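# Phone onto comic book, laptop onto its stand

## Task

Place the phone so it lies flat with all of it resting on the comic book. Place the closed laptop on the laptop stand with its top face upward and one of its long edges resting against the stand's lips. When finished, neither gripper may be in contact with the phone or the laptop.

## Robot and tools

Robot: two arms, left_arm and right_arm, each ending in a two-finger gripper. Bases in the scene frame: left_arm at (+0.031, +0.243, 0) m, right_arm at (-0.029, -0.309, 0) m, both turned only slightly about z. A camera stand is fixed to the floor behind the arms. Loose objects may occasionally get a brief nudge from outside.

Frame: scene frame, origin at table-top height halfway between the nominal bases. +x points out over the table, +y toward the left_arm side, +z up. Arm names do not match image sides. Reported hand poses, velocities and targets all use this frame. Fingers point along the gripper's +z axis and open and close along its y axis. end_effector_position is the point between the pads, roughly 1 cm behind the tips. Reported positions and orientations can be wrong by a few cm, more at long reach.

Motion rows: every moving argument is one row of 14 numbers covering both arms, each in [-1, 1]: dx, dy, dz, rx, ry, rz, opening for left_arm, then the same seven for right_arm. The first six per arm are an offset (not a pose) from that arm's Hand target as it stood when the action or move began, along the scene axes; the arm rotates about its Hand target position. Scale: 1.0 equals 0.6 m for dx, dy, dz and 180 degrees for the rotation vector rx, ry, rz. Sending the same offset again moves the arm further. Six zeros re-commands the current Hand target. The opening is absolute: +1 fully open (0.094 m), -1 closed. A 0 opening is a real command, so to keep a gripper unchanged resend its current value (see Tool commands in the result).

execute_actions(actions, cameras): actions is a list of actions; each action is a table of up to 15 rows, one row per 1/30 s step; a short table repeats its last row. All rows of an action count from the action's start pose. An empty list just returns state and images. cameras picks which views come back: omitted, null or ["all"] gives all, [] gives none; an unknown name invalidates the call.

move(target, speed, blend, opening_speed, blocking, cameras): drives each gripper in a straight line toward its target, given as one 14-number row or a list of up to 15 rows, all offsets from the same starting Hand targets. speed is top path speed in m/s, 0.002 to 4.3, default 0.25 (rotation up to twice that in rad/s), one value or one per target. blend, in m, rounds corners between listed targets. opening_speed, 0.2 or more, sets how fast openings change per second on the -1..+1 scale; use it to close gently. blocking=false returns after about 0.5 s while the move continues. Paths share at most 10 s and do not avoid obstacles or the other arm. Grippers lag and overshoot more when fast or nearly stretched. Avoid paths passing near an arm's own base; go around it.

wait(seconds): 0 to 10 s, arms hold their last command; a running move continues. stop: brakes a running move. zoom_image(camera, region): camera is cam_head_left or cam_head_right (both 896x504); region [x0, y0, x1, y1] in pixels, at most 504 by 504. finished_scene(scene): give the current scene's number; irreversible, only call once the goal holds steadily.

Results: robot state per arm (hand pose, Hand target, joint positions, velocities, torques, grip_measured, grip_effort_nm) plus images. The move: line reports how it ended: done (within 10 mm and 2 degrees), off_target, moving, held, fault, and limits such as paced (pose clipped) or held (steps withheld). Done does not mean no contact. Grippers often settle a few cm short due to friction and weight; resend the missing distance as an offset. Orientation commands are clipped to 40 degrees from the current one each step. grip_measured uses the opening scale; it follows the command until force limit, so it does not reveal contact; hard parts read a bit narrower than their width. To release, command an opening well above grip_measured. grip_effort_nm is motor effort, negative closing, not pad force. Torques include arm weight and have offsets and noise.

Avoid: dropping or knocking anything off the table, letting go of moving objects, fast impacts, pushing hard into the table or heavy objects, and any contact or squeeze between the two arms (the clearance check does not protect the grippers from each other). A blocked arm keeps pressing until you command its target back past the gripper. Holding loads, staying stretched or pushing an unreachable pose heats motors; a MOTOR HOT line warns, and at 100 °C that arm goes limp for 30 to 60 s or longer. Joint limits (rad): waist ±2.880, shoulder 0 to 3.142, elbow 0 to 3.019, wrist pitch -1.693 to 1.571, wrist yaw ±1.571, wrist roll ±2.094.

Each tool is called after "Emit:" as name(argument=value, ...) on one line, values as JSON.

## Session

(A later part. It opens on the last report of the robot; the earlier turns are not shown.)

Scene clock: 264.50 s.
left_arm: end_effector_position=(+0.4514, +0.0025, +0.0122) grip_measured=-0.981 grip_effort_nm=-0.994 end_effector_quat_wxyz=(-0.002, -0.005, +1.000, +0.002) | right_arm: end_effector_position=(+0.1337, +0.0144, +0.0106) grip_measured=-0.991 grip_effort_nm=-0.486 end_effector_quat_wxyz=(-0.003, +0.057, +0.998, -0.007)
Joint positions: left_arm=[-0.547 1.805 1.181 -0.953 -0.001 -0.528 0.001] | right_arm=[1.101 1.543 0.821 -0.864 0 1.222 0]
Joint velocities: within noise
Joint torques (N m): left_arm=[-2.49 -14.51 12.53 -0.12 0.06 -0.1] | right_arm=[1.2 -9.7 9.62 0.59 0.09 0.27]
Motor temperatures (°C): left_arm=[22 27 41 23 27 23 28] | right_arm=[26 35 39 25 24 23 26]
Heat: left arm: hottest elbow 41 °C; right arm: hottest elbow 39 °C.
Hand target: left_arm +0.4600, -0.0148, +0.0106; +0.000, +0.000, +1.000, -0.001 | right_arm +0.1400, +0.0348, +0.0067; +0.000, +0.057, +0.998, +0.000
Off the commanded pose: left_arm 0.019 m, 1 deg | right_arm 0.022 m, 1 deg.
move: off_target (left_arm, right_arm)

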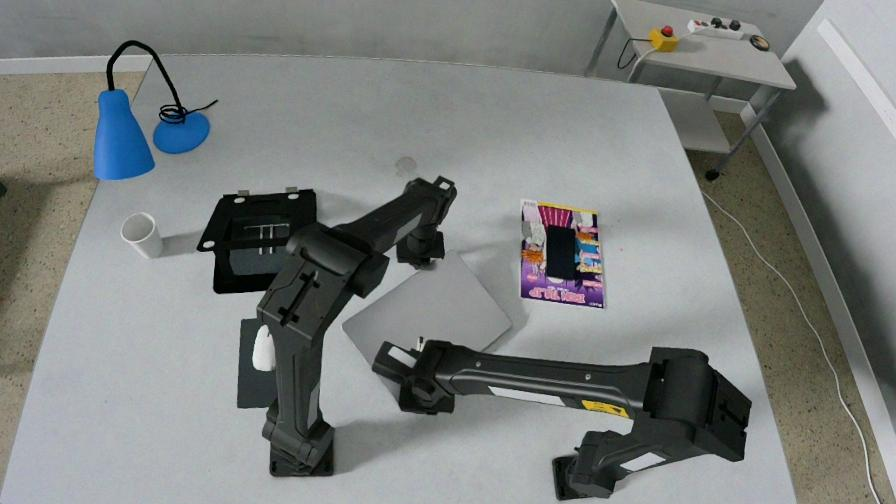

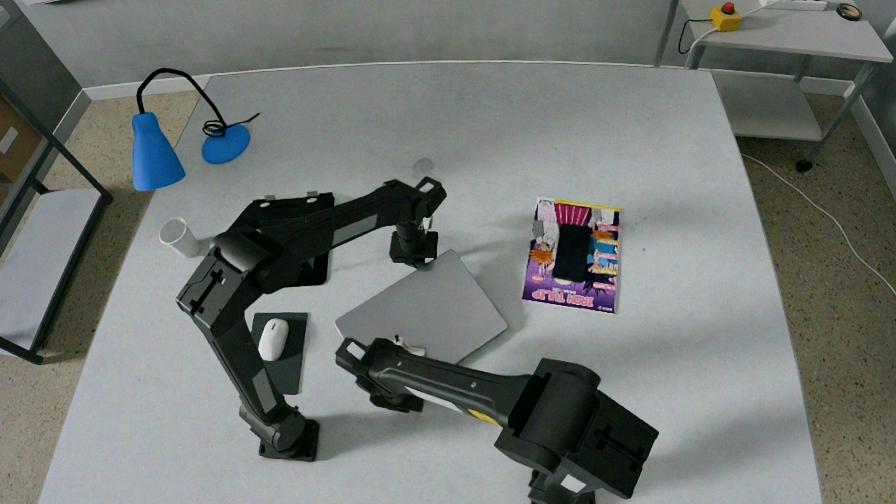

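Emit:
move(target=[[0,0.02,0.165,0,0,0,-1,0,-0.02,0.165,0,0,0,-1],[-0.1,0.1,0.165,0,0,0,-1,0.183,-0.475,0.165,0,0,0,-1],[-0.35,0.375,0.165,0,0,0,-1,0.375,-0.45,0.165,0,0,0,-1]], speed=0.25, blend=[0.02,0.04,0])

Emit:
zoom_image(camera="cam_head_left", region=[300, 140, 600, 410])

Scene clock: 276.40 s.
left_arm: end_effector_position=(+0.2542, +0.2066, +0.1098) grip_measured=-0.981 grip_effort_nm=-0.994 end_effector_quat_wxyz=(+0.002, +0.002, +1.000, +0.001) | right_arm: end_effector_position=(+0.3403, -0.2354, +0.0964) grip_measured=-0.991 grip_effort_nm=-0.486 end_effector_quat_wxyz=(-0.017, +0.054, +0.998, -0.006)
Joint positions: left_arm=[-0.188 0.971 0.641 -1.237 -0.002 -0.155 0.001] | right_arm=[0.195 1.45 0.988 -1.145 0.003 0.309 0]
Joint velocities: within noise
Joint torques (N m): left_arm=[-0.26 -5.71 8.99 0.14 0.06 0.17] | right_arm=[-0.32 -11.58 11.67 0.29 -0.02 0.09]
Motor temperatures (°C): left_arm=[22 27 40 23 27 23 28] | right_arm=[26 35 41 25 24 23 26]
Heat: left arm: hottest elbow 40 °C; right arm: hottest elbow 41 °C.
Hand target: left_arm +0.2500, +0.2103, +0.1096; +0.000, +0.000, +1.000, -0.001 | right_arm +0.3650, -0.2351, +0.1056; +0.000, +0.057, +0.998, +0.000
Off the commanded pose: left_arm 0.005 m, 0 deg | right_arm 0.026 m, 2 deg.
move: off_target (right_arm)

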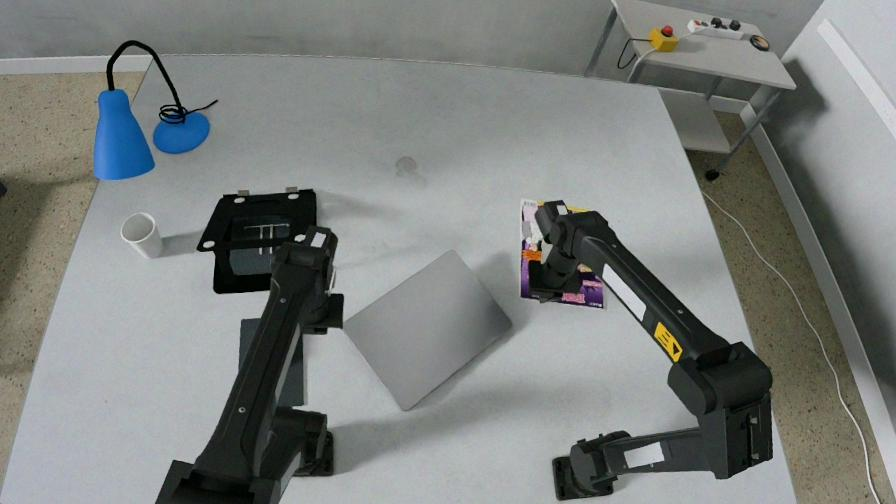

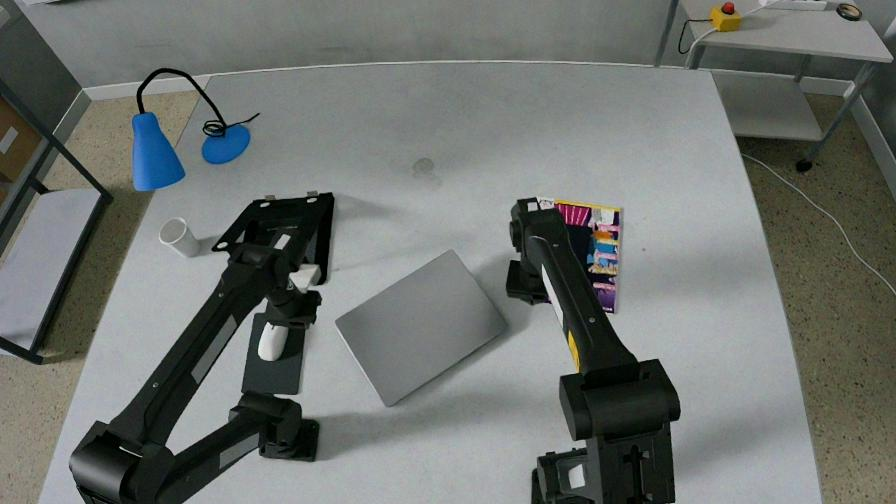

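Scaled by 1.680.

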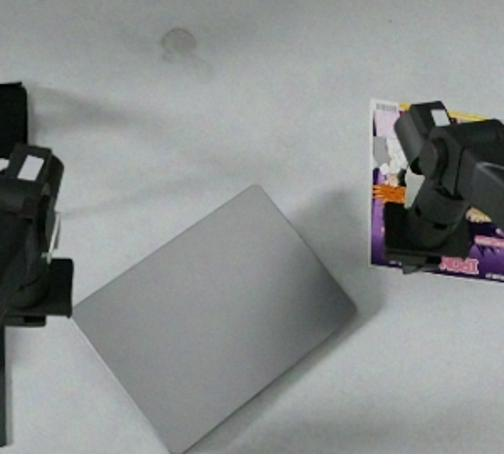

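Emit:
move(target=[[0,0,-0.173,0,0,0,-1,0,0,-0.17,0,0,0,-1],[0.142,-0.08,-0.173,0,0,0,-1,-0.15,0.072,-0.17,0,0,0,-1],[0.242,-0.114,-0.173,0,0,0,-1,-0.25,0.105,-0.17,0,0,0,-1]], speed=0.12)

Emit:
zoom_image(camera="cam_head_left", region=[300, 140, 600, 410])

Scene clock: 287.30 s.
left_arm: end_effector_position=(+0.3728, +0.1651, +0.0100) grip_measured=-0.981 grip_effort_nm=-0.979 end_effector_quat_wxyz=(-0.015, -0.008, +1.000, +0.013) | right_arm: end_effector_position=(+0.2244, -0.1825, +0.0102) grip_measured=-0.991 grip_effort_nm=-0.476 end_effector_quat_wxyz=(+0.008, +0.070, +0.997, -0.009)
Joint positions: left_arm=[-0.259 1.53 0.803 -0.88 -0.017 -0.247 0.001] | right_arm=[0.476 1.334 0.598 -0.83 0.025 0.621 0]
Joint velocities: within noise
Joint torques (N m): left_arm=[-4.66 -8 11.64 1.61 0.68 -0.15] | right_arm=[2.67 -8.53 5.49 0.72 -0.74 0.21]
Motor temperatures (°C): left_arm=[22 27 39 23 27 23 28] | right_arm=[26 35 41 25 24 23 26]
Heat: left arm: hottest elbow 39 °C; right arm: hottest elbow 41 °C.
Hand target: left_arm +0.3952, +0.1419, +0.0058; +0.000, +0.000, +1.000, -0.001 | right_arm +0.2151, -0.1721, +0.0037; +0.000, +0.057, +0.998, +0.000
Off the commanded pose: left_arm 0.032 m, 2 deg | right_arm 0.016 m, 2 deg.
move: off_target (left_arm, right_arm)

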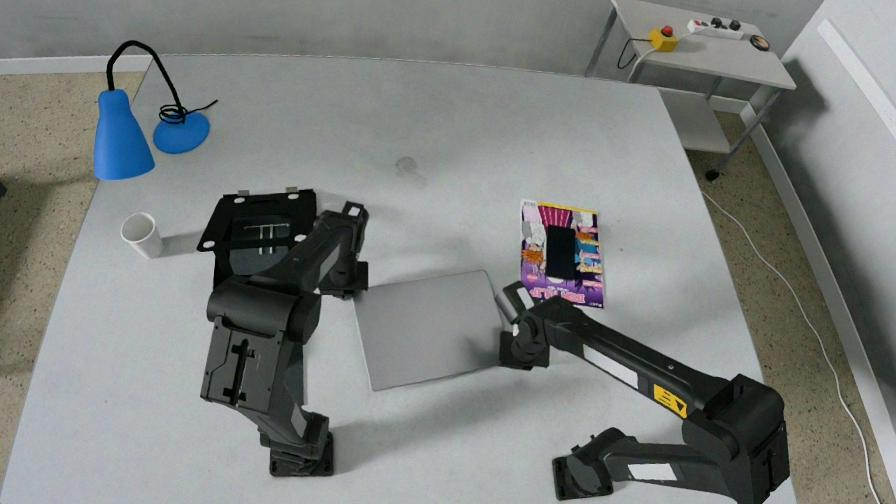

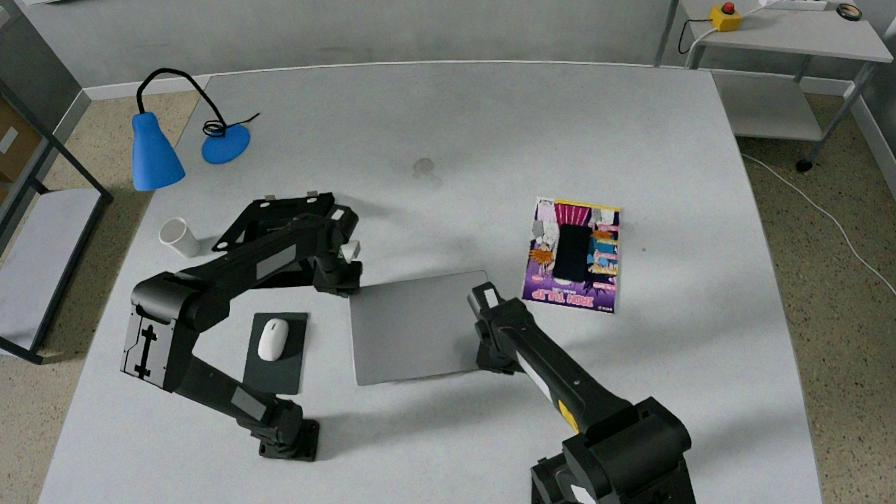

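Scaled by 1.680.

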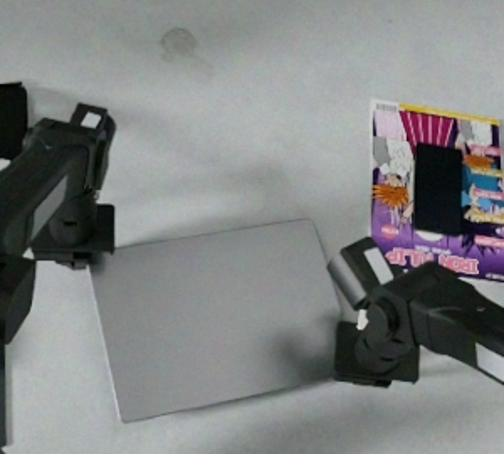

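Emit:
move(target=[[0,0.025,0.15,0,0,0,-1,0,-0.025,0.15,0,0,0,-1],[0.1,-0.053,0.15,0,0,0,-1,0.508,0.087,0.15,0,0,0,-1],[0.1,-0.053,0,0,0,0,-1,0.508,0.087,-0.005,0,0,0,-1]], speed=0.2, blend=[0.02,0.0,0])

Emit:
zoom_image(camera="cam_head_left", region=[300, 140, 600, 410])

Scene clock: 297.87 s.
left_arm: end_effector_position=(+0.4577, +0.1160, +0.0115) grip_measured=-0.981 grip_effort_nm=-0.969 end_effector_quat_wxyz=(+0.001, -0.002, +1.000, +0.000) | right_arm: end_effector_position=(+0.5209, -0.1132, +0.0201) grip_measured=-0.991 grip_effort_nm=-0.481 end_effector_quat_wxyz=(+0.012, +0.055, +0.998, +0.004)
Joint positions: left_arm=[-0.316 1.717 1.052 -0.902 0 -0.291 0.001] | right_arm=[0.339 1.997 1.508 -1.057 0.002 0.455 0]
Joint velocities: within noise
Joint torques (N m): left_arm=[-3.31 -14.45 7.64 0.77 0.03 -0.09] | right_arm=[-0.21 -21.19 7.13 0.54 -0.01 0.08]
Motor temperatures (°C): left_arm=[22 27 40 23 28 23 28] | right_arm=[26 35 41 25 24 23 26]
Heat: left arm: hottest elbow 40 °C; right arm: hottest elbow 41 °C.
Hand target: left_arm +0.4552, +0.1101, +0.0058; +0.000, +0.000, +1.000, -0.001 | right_arm +0.5198, -0.1200, +0.0007; +0.000, +0.057, +0.998, +0.000
Off the commanded pose: left_arm 0.009 m, 0 deg | right_arm 0.021 m, 1 deg.
move: off_target (right_arm)

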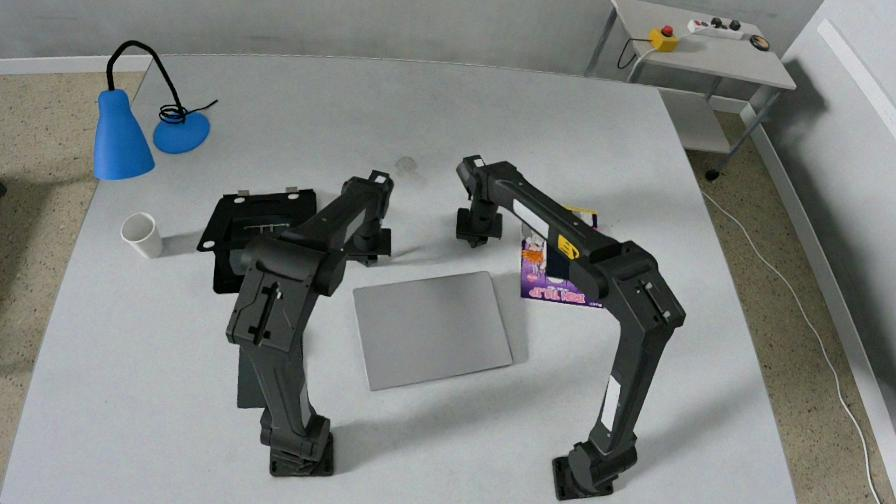

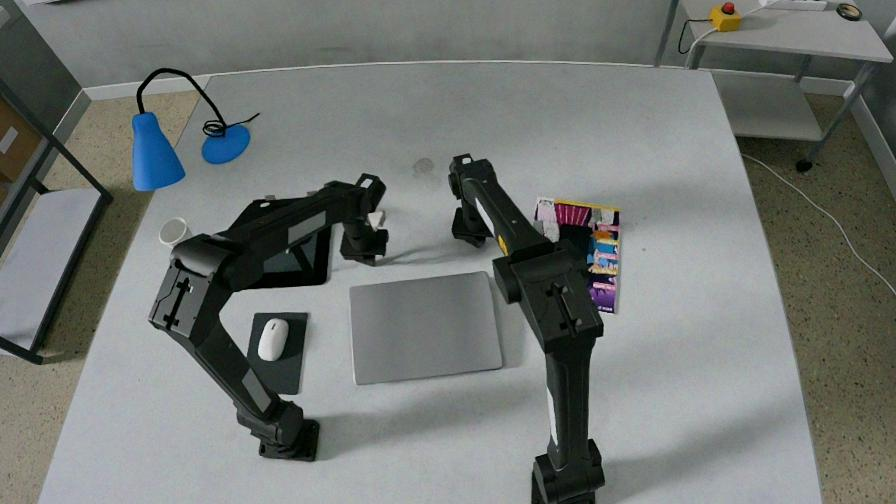

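Scaled by 1.680.

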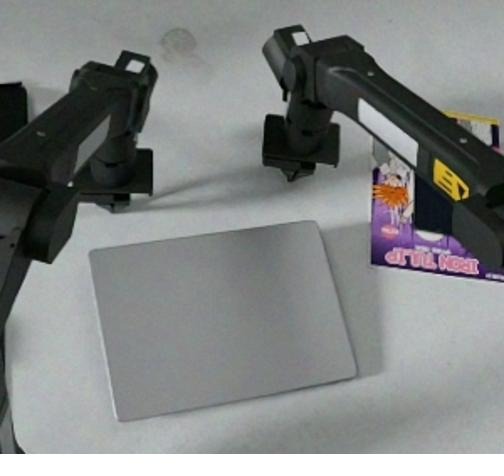

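Emit:
move(target=[[-0.06,0,0,0,0,0,-1,-0.18,0,0,0,0,0,-1],[-0.19,0,0,0,0,0,-1,-0.295,0,0,0,0,0,-1]], speed=0.12)

Emit:
zoom_image(camera="cam_head_left", region=[300, 140, 600, 410])

Scene clock: 302.63 s.
left_arm: end_effector_position=(+0.3558, +0.1130, +0.0101) grip_measured=-0.981 grip_effort_nm=-0.974 end_effector_quat_wxyz=(+0.008, -0.003, +1.000, -0.003) | right_arm: end_effector_position=(+0.3629, -0.1243, +0.0114) grip_measured=-0.991 grip_effort_nm=-0.476 end_effector_quat_wxyz=(+0.017, +0.063, +0.998, +0.004)
Joint positions: left_arm=[-0.408 1.497 0.765 -0.822 -0.001 -0.385 0.001] | right_arm=[0.441 1.674 0.991 -0.854 0.01 0.572 0]
Joint velocities: within noise
Joint torques (N m): left_arm=[-3.25 -12.34 5.18 0.23 0.09 -0.13] | right_arm=[2.32 -16.15 4.53 0.08 -0.23 0.24]
Motor temperatures (°C): left_arm=[22 27 39 23 27 23 28] | right_arm=[26 36 41 25 24 23 26]
Heat: left arm: hottest elbow 39 °C; right arm: hottest elbow 41 °C.
Hand target: left_arm +0.3412, +0.1100, +0.0058; +0.000, +0.000, +1.000, -0.001 | right_arm +0.3428, -0.1200, +0.0007; +0.000, +0.057, +0.998, +0.000
Off the commanded pose: left_arm 0.016 m, 1 deg | right_arm 0.023 m, 2 deg.
move: off_target (left_arm, right_arm)

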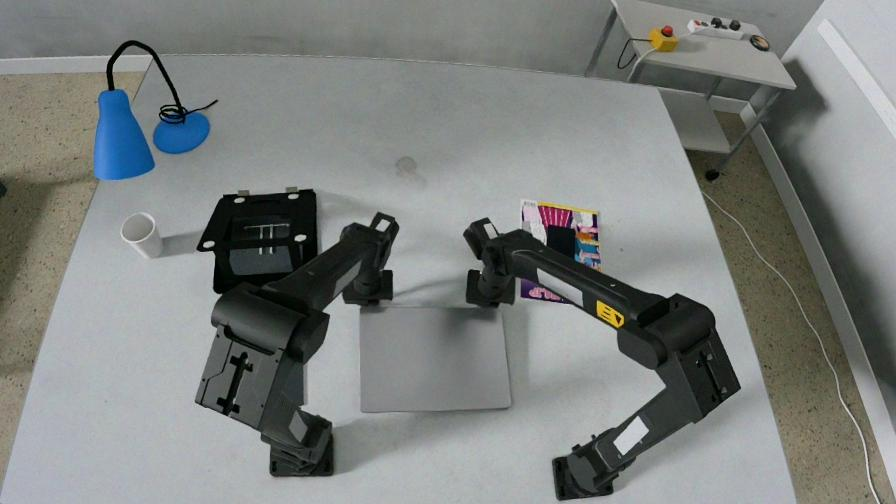

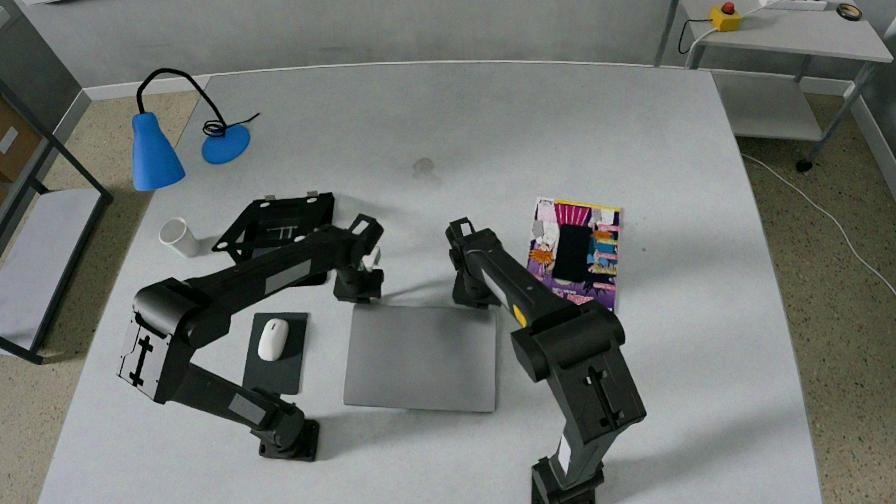

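Scaled by 1.680.

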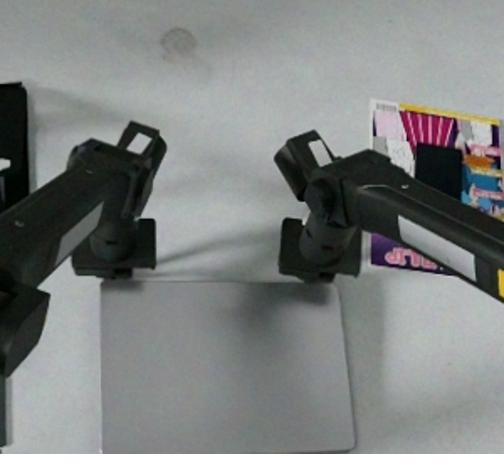

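Emit:
move(target=[[0.03,0,0.38,0,0,0,-1,0.02,-0.04,0.25,0,0,0,-1],[0.24,0.25,0.4,0,0,0,1,-0.13,-0.5,0.3,0,0,0,-1]], speed=0.25, blend=[0.02,0])

Emit:
zoom_image(camera="cam_head_left", region=[150, 140, 400, 310])

Emit:
zoom_image(camera="cam_head_right", region=[150, 140, 400, 310])

Scene clock: 317.40 s.
left_arm: end_effector_position=(+0.4660, +0.2563, +0.2238) grip_measured=+0.997 grip_effort_nm=0.129 end_effector_quat_wxyz=(-0.025, -0.001, +1.000, +0.000) | right_arm: end_effector_position=(+0.2692, -0.4182, +0.1802) grip_measured=-0.991 grip_effort_nm=-0.476 end_effector_quat_wxyz=(+0.003, +0.055, +0.998, -0.002)
Joint positions: left_arm=[0.003 1.514 1.407 -1.514 -0.002 0.03 0.094] | right_arm=[-0.353 1.183 0.976 -1.356 0.002 -0.237 0]
Joint velocities: within noise
Joint torques (N m): left_arm=[-0.56 -13.68 16.54 -0.09 0.05 0.09] | right_arm=[-0.26 -9.99 8.4 -0.2 -0.05 0.09]
Motor temperatures (°C): left_arm=[22 27 39 23 27 23 28] | right_arm=[26 36 40 25 24 23 26]
Heat: left arm: hottest elbow 39 °C; right arm: hottest elbow 40 °C.
Hand target: left_arm +0.4852, +0.2601, +0.2458; +0.000, +0.000, +1.000, -0.001 | right_arm +0.2648, -0.4199, +0.1806; +0.000, +0.057, +0.998, +0.000
Off the commanded pose: left_arm 0.029 m, 3 deg | right_arm 0.005 m, 1 deg.
move: off_target (left_arm); target 2's new opening was sent with left_arm's hand 0.029 m and 3 deg from that target

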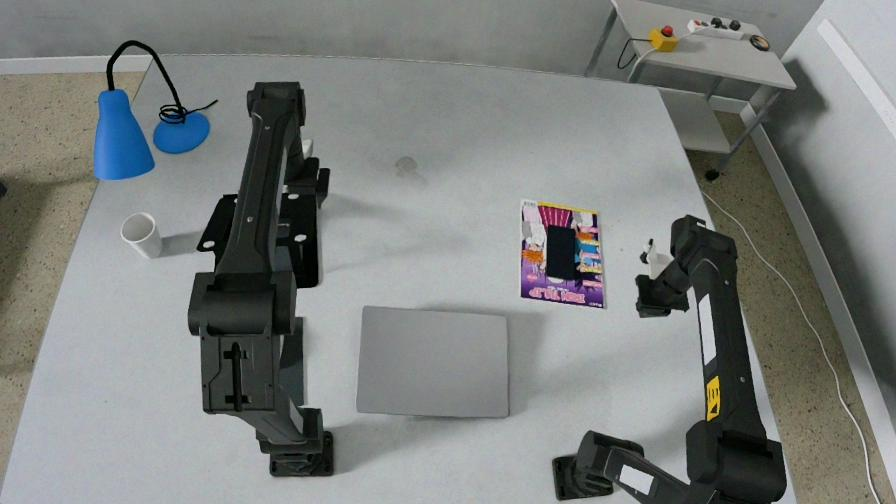

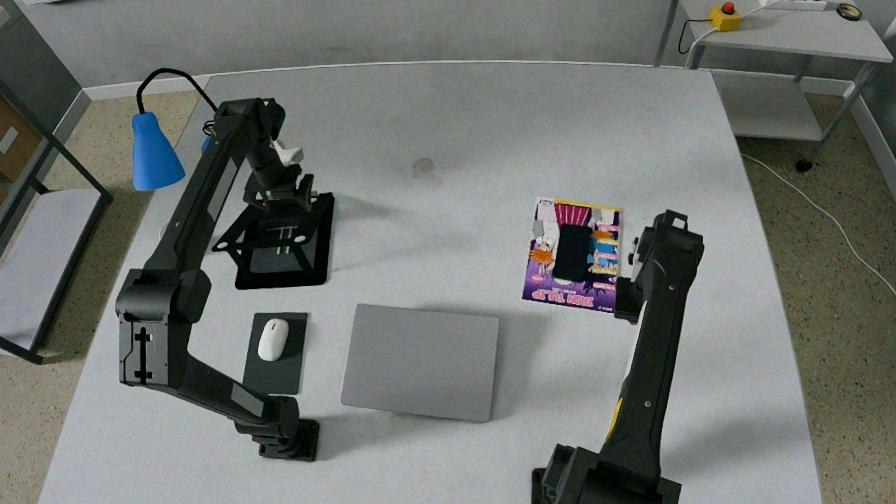

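Scaled by 2.016.

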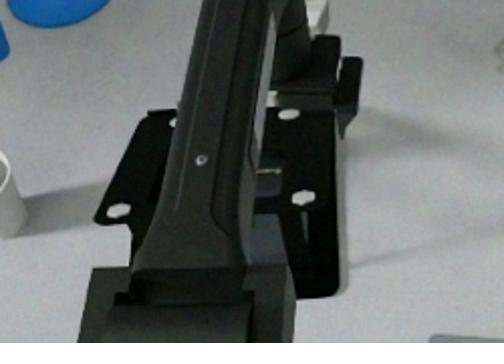

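Scaled by 2.016.

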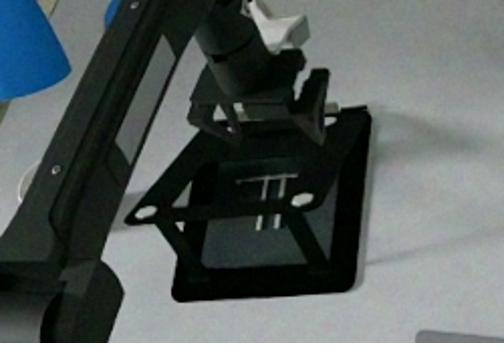

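Emit:
move(target=[0.055,0.015,-0.11,0,0,0,1,0,0,0,0,0,0,-1], speed=0.15)

Emit:
zoom_image(camera="cam_head_left", region=[200, 140, 400, 310])

Emit:
zoom_image(camera="cam_head_right", region=[200, 140, 400, 310])

Scene clock: 325.17 s.
left_arm: end_effector_position=(+0.5064, +0.2628, +0.1704) grip_measured=+0.998 grip_effort_nm=0.129 end_effector_quat_wxyz=(-0.019, +0.001, +1.000, +0.000) | right_arm: end_effector_position=(+0.2692, -0.4182, +0.1802) grip_measured=-0.991 grip_effort_nm=-0.476 end_effector_quat_wxyz=(+0.003, +0.055, +0.998, -0.002)
Joint positions: left_arm=[0.014 1.634 1.407 -1.382 -0.002 0.045 0.094] | right_arm=[-0.353 1.183 0.976 -1.356 0.002 -0.237 0]
Joint velocities: within noise
Joint torques (N m): left_arm=[-0.09 -16.67 12.27 0.7 0.09 0.08] | right_arm=[-0.26 -9.99 8.43 -0.17 -0.06 0.09]
Motor temperatures (°C): left_arm=[22 27 39 23 27 23 28] | right_arm=[26 36 40 25 24 23 26]
Heat: left arm: hottest elbow 39 °C; right arm: hottest elbow 40 °C.
Hand target: left_arm +0.5182, +0.2691, +0.1798; +0.000, +0.000, +1.000, -0.001 | right_arm +0.2648, -0.4199, +0.1806; +0.000, +0.057, +0.998, +0.000
Off the commanded pose: left_arm 0.016 m, 2 deg | right_arm 0.005 m, 1 deg.
move: off_target (left_arm)

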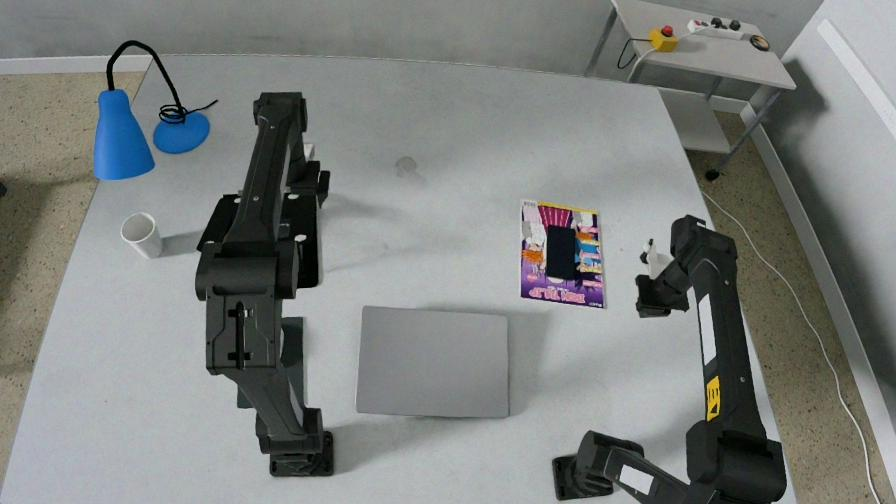

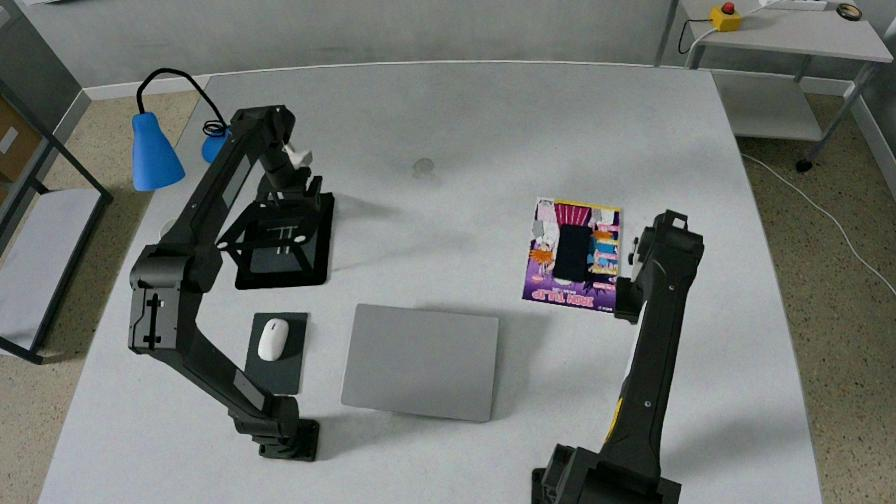

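Scaled by 2.520.

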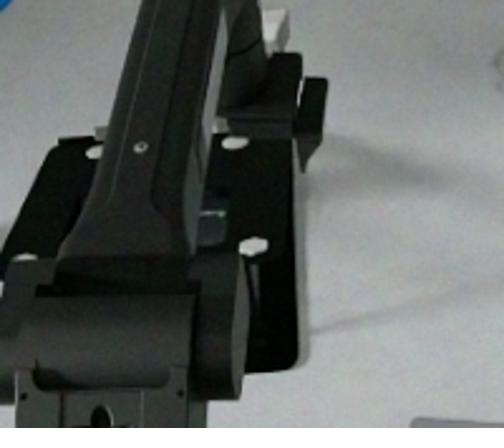

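Scaled by 2.520.

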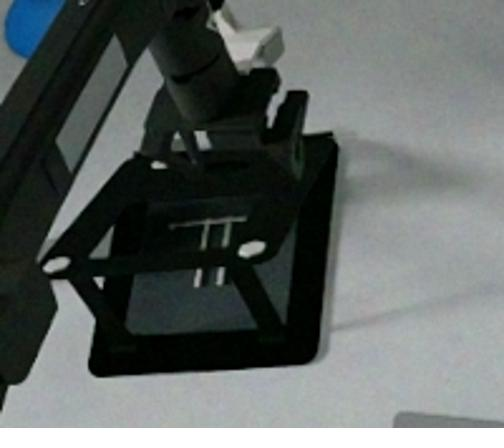

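Emit:
move(target=[[-0.066,0,0,0,0,0,1,0,0,0,0,0,0,-1],[-0.066,0,-0.09,0,0,0,1,0,0,0,0,0,0,-1]], speed=0.12)

Emit:
zoom_image(camera="cam_head_left", region=[200, 140, 400, 310])

Emit:
zoom_image(camera="cam_head_right", region=[200, 140, 400, 310])

Scene clock: 333.13 s.
left_arm: end_effector_position=(+0.4789, +0.2630, +0.1327) grip_measured=+0.998 grip_effort_nm=0.129 end_effector_quat_wxyz=(+0.002, +0.002, +1.000, +0.001) | right_arm: end_effector_position=(+0.2692, -0.4182, +0.1802) grip_measured=-0.991 grip_effort_nm=-0.481 end_effector_quat_wxyz=(+0.003, +0.055, +0.998, -0.002)
Joint positions: left_arm=[0.017 1.566 1.222 -1.222 -0.002 0.05 0.094] | right_arm=[-0.353 1.183 0.976 -1.356 0.002 -0.237 0]
Joint velocities: within noise
Joint torques (N m): left_arm=[0.26 -14.15 8.7 0.87 0.11 0.08] | right_arm=[-0.26 -9.93 8.43 -0.16 -0.05 0.08]
Motor temperatures (°C): left_arm=[22 27 39 23 27 23 28] | right_arm=[26 36 40 25 24 23 26]
Heat: left arm: hottest elbow 39 °C; right arm: hottest elbow 40 °C.
Hand target: left_arm +0.4785, +0.2691, +0.1257; +0.000, +0.000, +1.000, -0.001 | right_arm +0.2648, -0.4199, +0.1806; +0.000, +0.057, +0.998, +0.000
Off the commanded pose: left_arm 0.009 m, 0 deg | right_arm 0.005 m, 1 deg.
move: done

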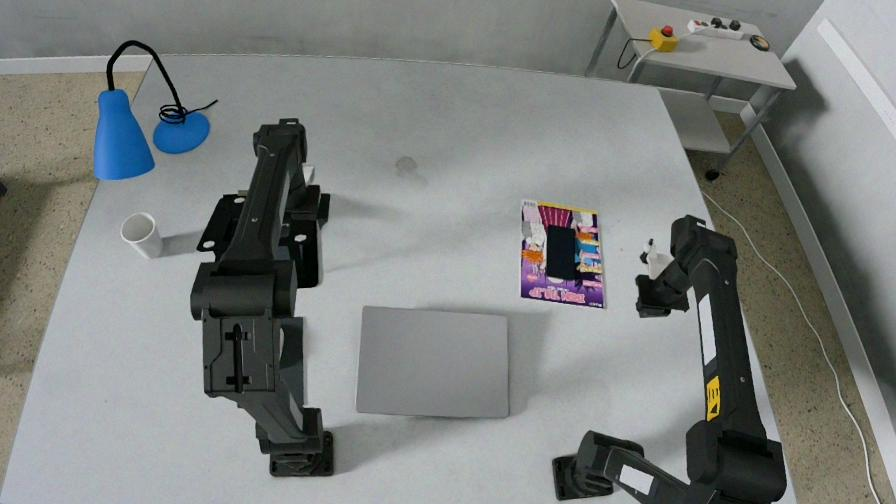

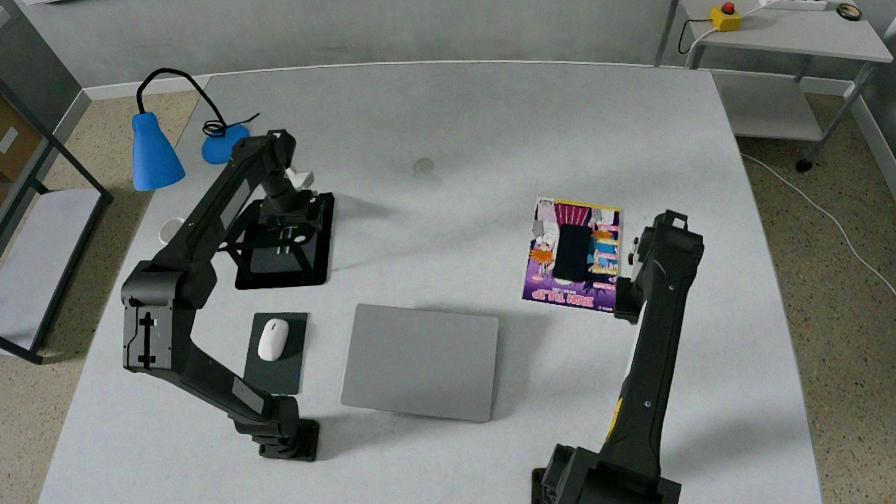

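Scaled by 2.520.

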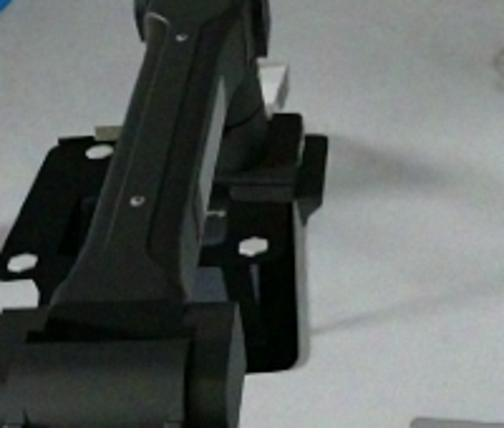

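Scaled by 2.520.

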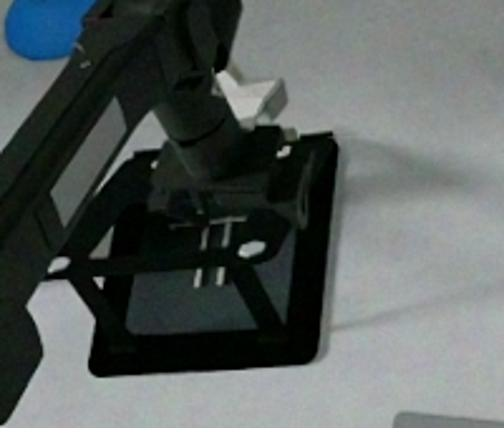

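Emit:
move(target=[0,0,-0.05,0,0,0,1,0,0,0,0,0,0,-1], speed=0.08, cameras=[])

Emit:
move(target=[0,0,0,0,0,0,-0.2,0,0,0,0,0,0,-1], speed=0.08, opening_speed=0.6)

Emit:
zoom_image(camera="cam_head_right", region=[200, 140, 400, 310])

Scene clock: 338.60 s.
left_arm: end_effector_position=(+0.4789, +0.2629, +0.1013) grip_measured=+0.998 grip_effort_nm=0.129 end_effector_quat_wxyz=(+0.001, +0.002, +1.000, +0.001) | right_arm: end_effector_position=(+0.2692, -0.4182, +0.1802) grip_measured=-0.991 grip_effort_nm=-0.471 end_effector_quat_wxyz=(+0.003, +0.055, +0.998, -0.002)
Joint positions: left_arm=[0.017 1.599 1.173 -1.144 -0.001 0.05 0.094] | right_arm=[-0.353 1.183 0.976 -1.356 0.002 -0.237 0]
Joint velocities: within noise
Joint torques (N m): left_arm=[-0.21 -14.97 8.49 0.79 0.08 0.11] | right_arm=[-0.21 -10.05 8.44 -0.17 -0.05 0.09]
Motor temperatures (°C): left_arm=[22 27 39 23 27 23 28] | right_arm=[26 35 40 25 24 23 26]
Heat: left arm: hottest elbow 39 °C; right arm: hottest elbow 40 °C.
Hand target: left_arm +0.4785, +0.2690, +0.0957; +0.000, +0.000, +1.000, -0.001 | right_arm +0.2648, -0.4199, +0.1806; +0.000, +0.057, +0.998, +0.000
Off the commanded pose: left_arm 0.008 m, 0 deg | right_arm 0.005 m, 1 deg.
move: done
No camera images: "cameras" was empty.

Scene clock: 340.80 s.
left_arm: end_effector_position=(+0.4789, +0.2619, +0.1013) grip_measured=+0.087 grip_effort_nm=-0.999 end_effector_quat_wxyz=(+0.001, -0.004, +1.000, -0.002) | right_arm: end_effector_position=(+0.2692, -0.4182, +0.1802) grip_measured=-0.991 grip_effort_nm=-0.476 end_effector_quat_wxyz=(+0.003, +0.055, +0.998, -0.002)
Joint positions: left_arm=[0.017 1.599 1.173 -1.144 0.004 0.037 0.051] | right_arm=[-0.353 1.183 0.976 -1.356 0.002 -0.237 0]
Joint velocities: within noise
Joint torques (N m): left_arm=[0.21 -13.8 8.65 0.76 -0.18 0.21] | right_arm=[-0.21 -9.99 8.42 -0.2 -0.05 0.09]
Motor temperatures (°C): left_arm=[22 27 39 23 27 23 28] | right_arm=[26 35 40 25 24 23 26]
Heat: left arm: hottest elbow 39 °C; right arm: hottest elbow 40 °C.
Hand target: left_arm +0.4785, +0.2690, +0.0957; +0.000, +0.000, +1.000, -0.001 | right_arm +0.2648, -0.4199, +0.1806; +0.000, +0.057, +0.998, +0.000
Off the commanded pose: left_arm 0.009 m, 0 deg | right_arm 0.005 m, 1 deg.
move: done

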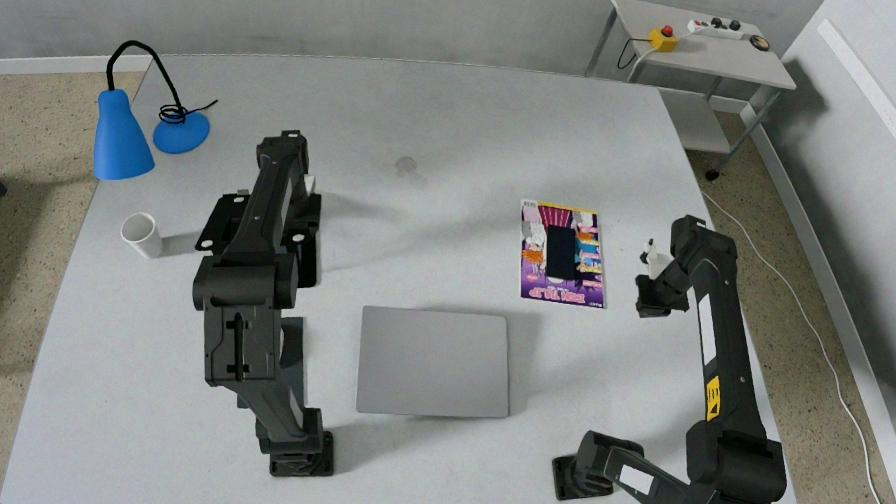

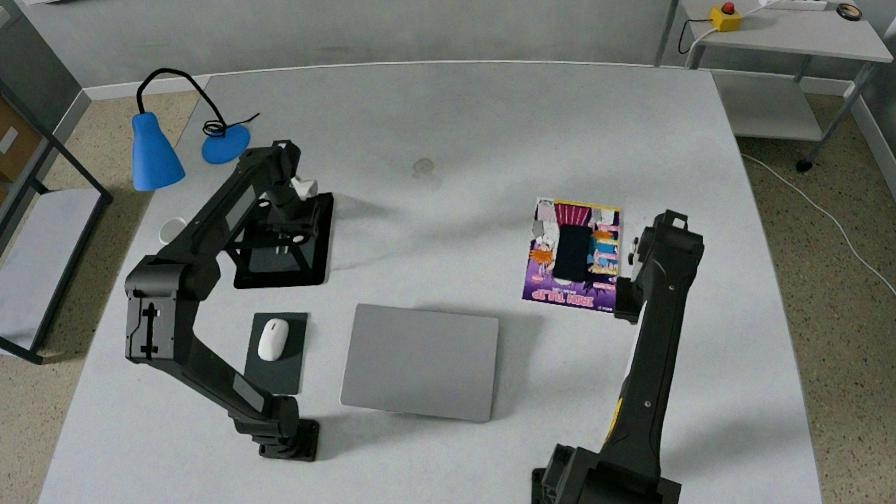

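Scaled by 2.520.

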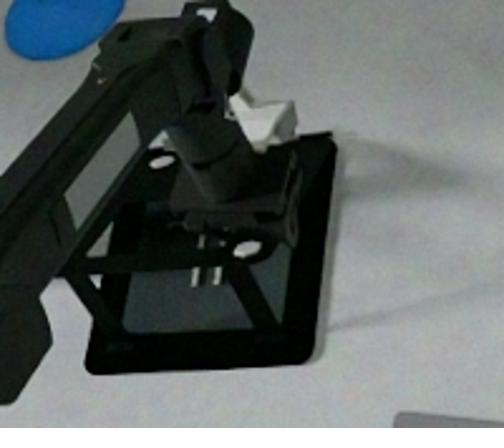

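Emit:
move(target=[0.05,-0.54,0.02,0,0,0,-0.2,0,0,0,0,0,0,-1], speed=0.12)

Emit:
zoom_image(camera="cam_head_left", region=[300, 140, 500, 310])

Scene clock: 346.57 s.
left_arm: end_effector_position=(+0.4957, -0.0292, +0.1016) grip_measured=+0.073 grip_effort_nm=-1.004 end_effector_quat_wxyz=(-0.014, -0.009, +1.000, +0.009) | right_arm: end_effector_position=(+0.2692, -0.4182, +0.1802) grip_measured=-0.991 grip_effort_nm=-0.481 end_effector_quat_wxyz=(+0.003, +0.055, +0.998, -0.002)
Joint positions: left_arm=[-0.557 1.838 1.495 -1.261 -0.001 -0.546 0.05] | right_arm=[-0.353 1.183 0.976 -1.356 0.002 -0.237 0]
Joint velocities: within noise
Joint torques (N m): left_arm=[-4.31 -16.15 15.19 0.44 0.09 -0.11] | right_arm=[-0.21 -9.93 8.43 -0.17 -0.05 0.08]
Motor temperatures (°C): left_arm=[22 27 39 23 27 23 28] | right_arm=[26 35 40 25 24 23 26]
Heat: left arm: hottest elbow 39 °C; right arm: hottest elbow 40 °C.
Hand target: left_arm +0.5087, -0.0550, +0.1077; +0.000, +0.000, +1.000, -0.001 | right_arm +0.2648, -0.4199, +0.1806; +0.000, +0.057, +0.998, +0.000
Off the commanded pose: left_arm 0.029 m, 2 deg | right_arm 0.005 m, 1 deg.
move: off_target (left_arm)

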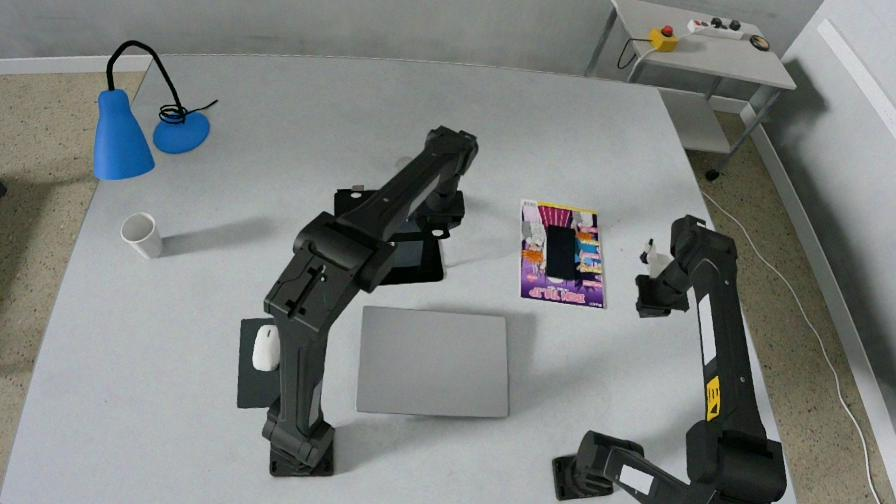

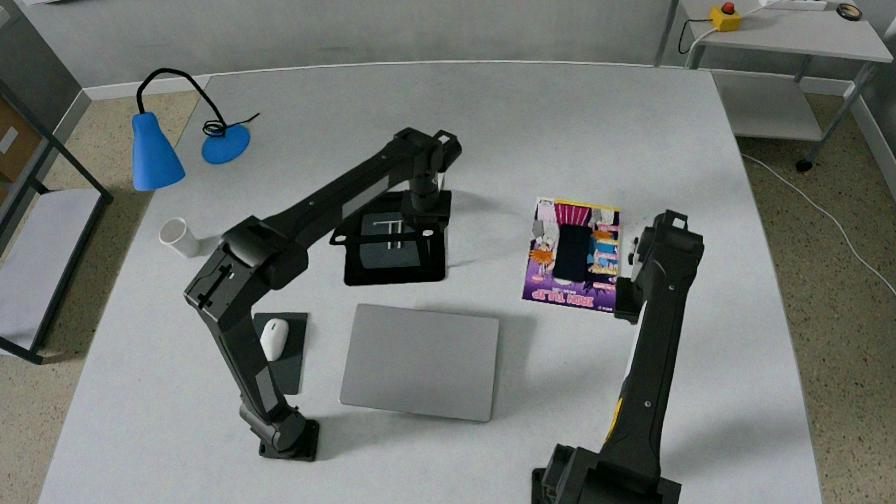

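Scaled by 2.520.

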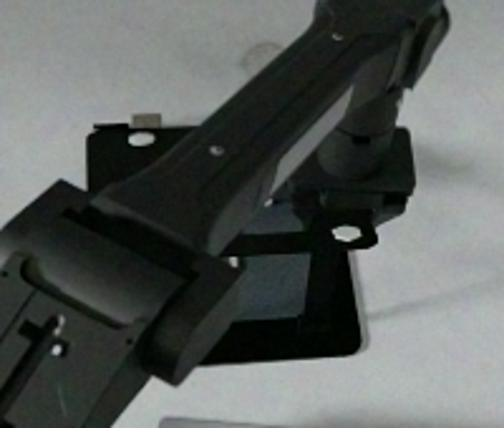

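Emit:
move(target=[[-0.022,0.03,-0.01,0,0,0,0.9,0,0,0,0,0,0,-1],[-0.022,0.035,0.25,0,0,0,0.9,0,0,0,0,0,0,-1]], speed=0.12, opening_speed=0.8)

Emit:
zoom_image(camera="cam_head_right", region=[300, 140, 500, 310])

Scene clock: 353.20 s.
left_arm: end_effector_position=(+0.4845, -0.0227, +0.2217) grip_measured=+0.898 grip_effort_nm=0.129 end_effector_quat_wxyz=(-0.034, -0.008, +0.999, +0.021) | right_arm: end_effector_position=(+0.2692, -0.4182, +0.1802) grip_measured=-0.991 grip_effort_nm=-0.471 end_effector_quat_wxyz=(+0.003, +0.055, +0.998, -0.002)
Joint positions: left_arm=[-0.557 1.771 1.721 -1.599 -0.001 -0.544 0.089] | right_arm=[-0.353 1.183 0.976 -1.356 0.002 -0.237 0]
Joint velocities: within noise
Joint torques (N m): left_arm=[-1.08 -19.96 16.47 -0.44 -0.01 0.11] | right_arm=[-0.21 -9.93 8.4 -0.18 -0.05 0.09]
Motor temperatures (°C): left_arm=[22 27 39 23 27 23 28] | right_arm=[26 35 40 25 24 23 26]
Heat: left arm: hottest elbow 39 °C; right arm: hottest elbow 40 °C.
Hand target: left_arm +0.4954, -0.0339, +0.2578; +0.000, +0.000, +1.000, -0.001 | right_arm +0.2648, -0.4199, +0.1806; +0.000, +0.057, +0.998, +0.000
Off the commanded pose: left_arm 0.039 m, 5 deg | right_arm 0.005 m, 1 deg.
move: off_target (left_arm)

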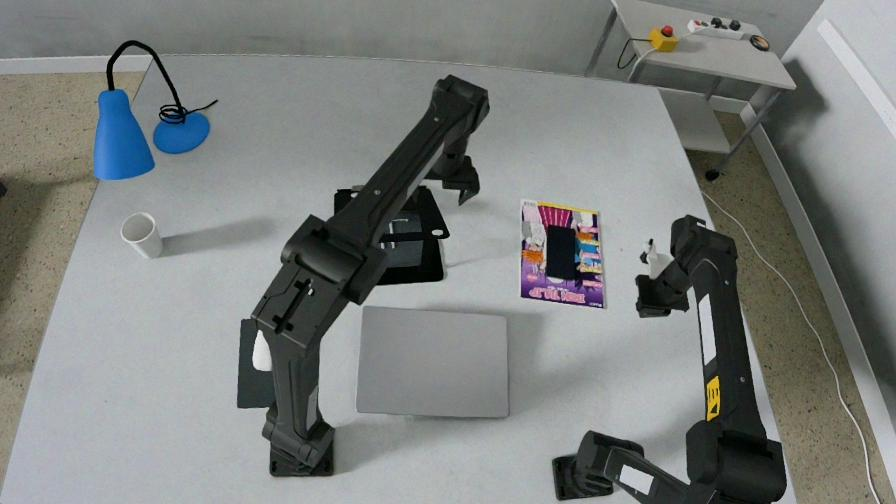

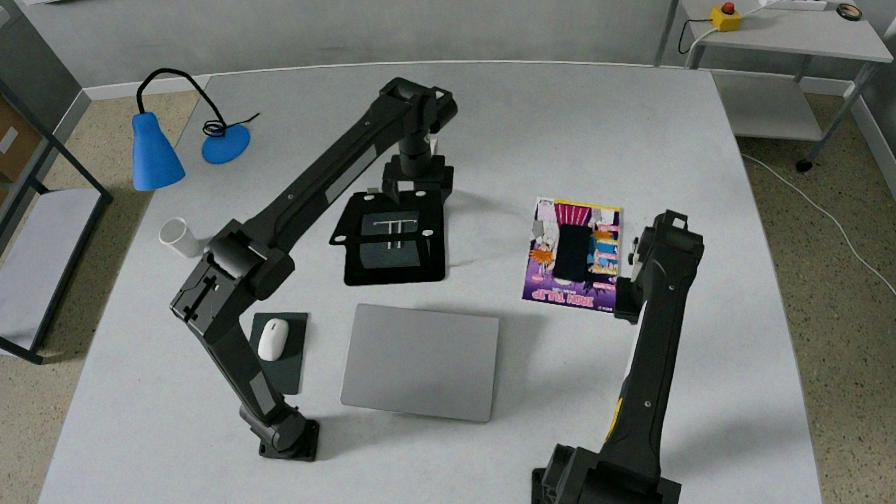

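Scaled by 2.520.

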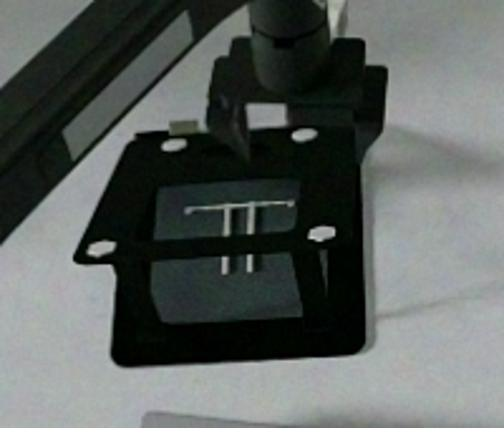

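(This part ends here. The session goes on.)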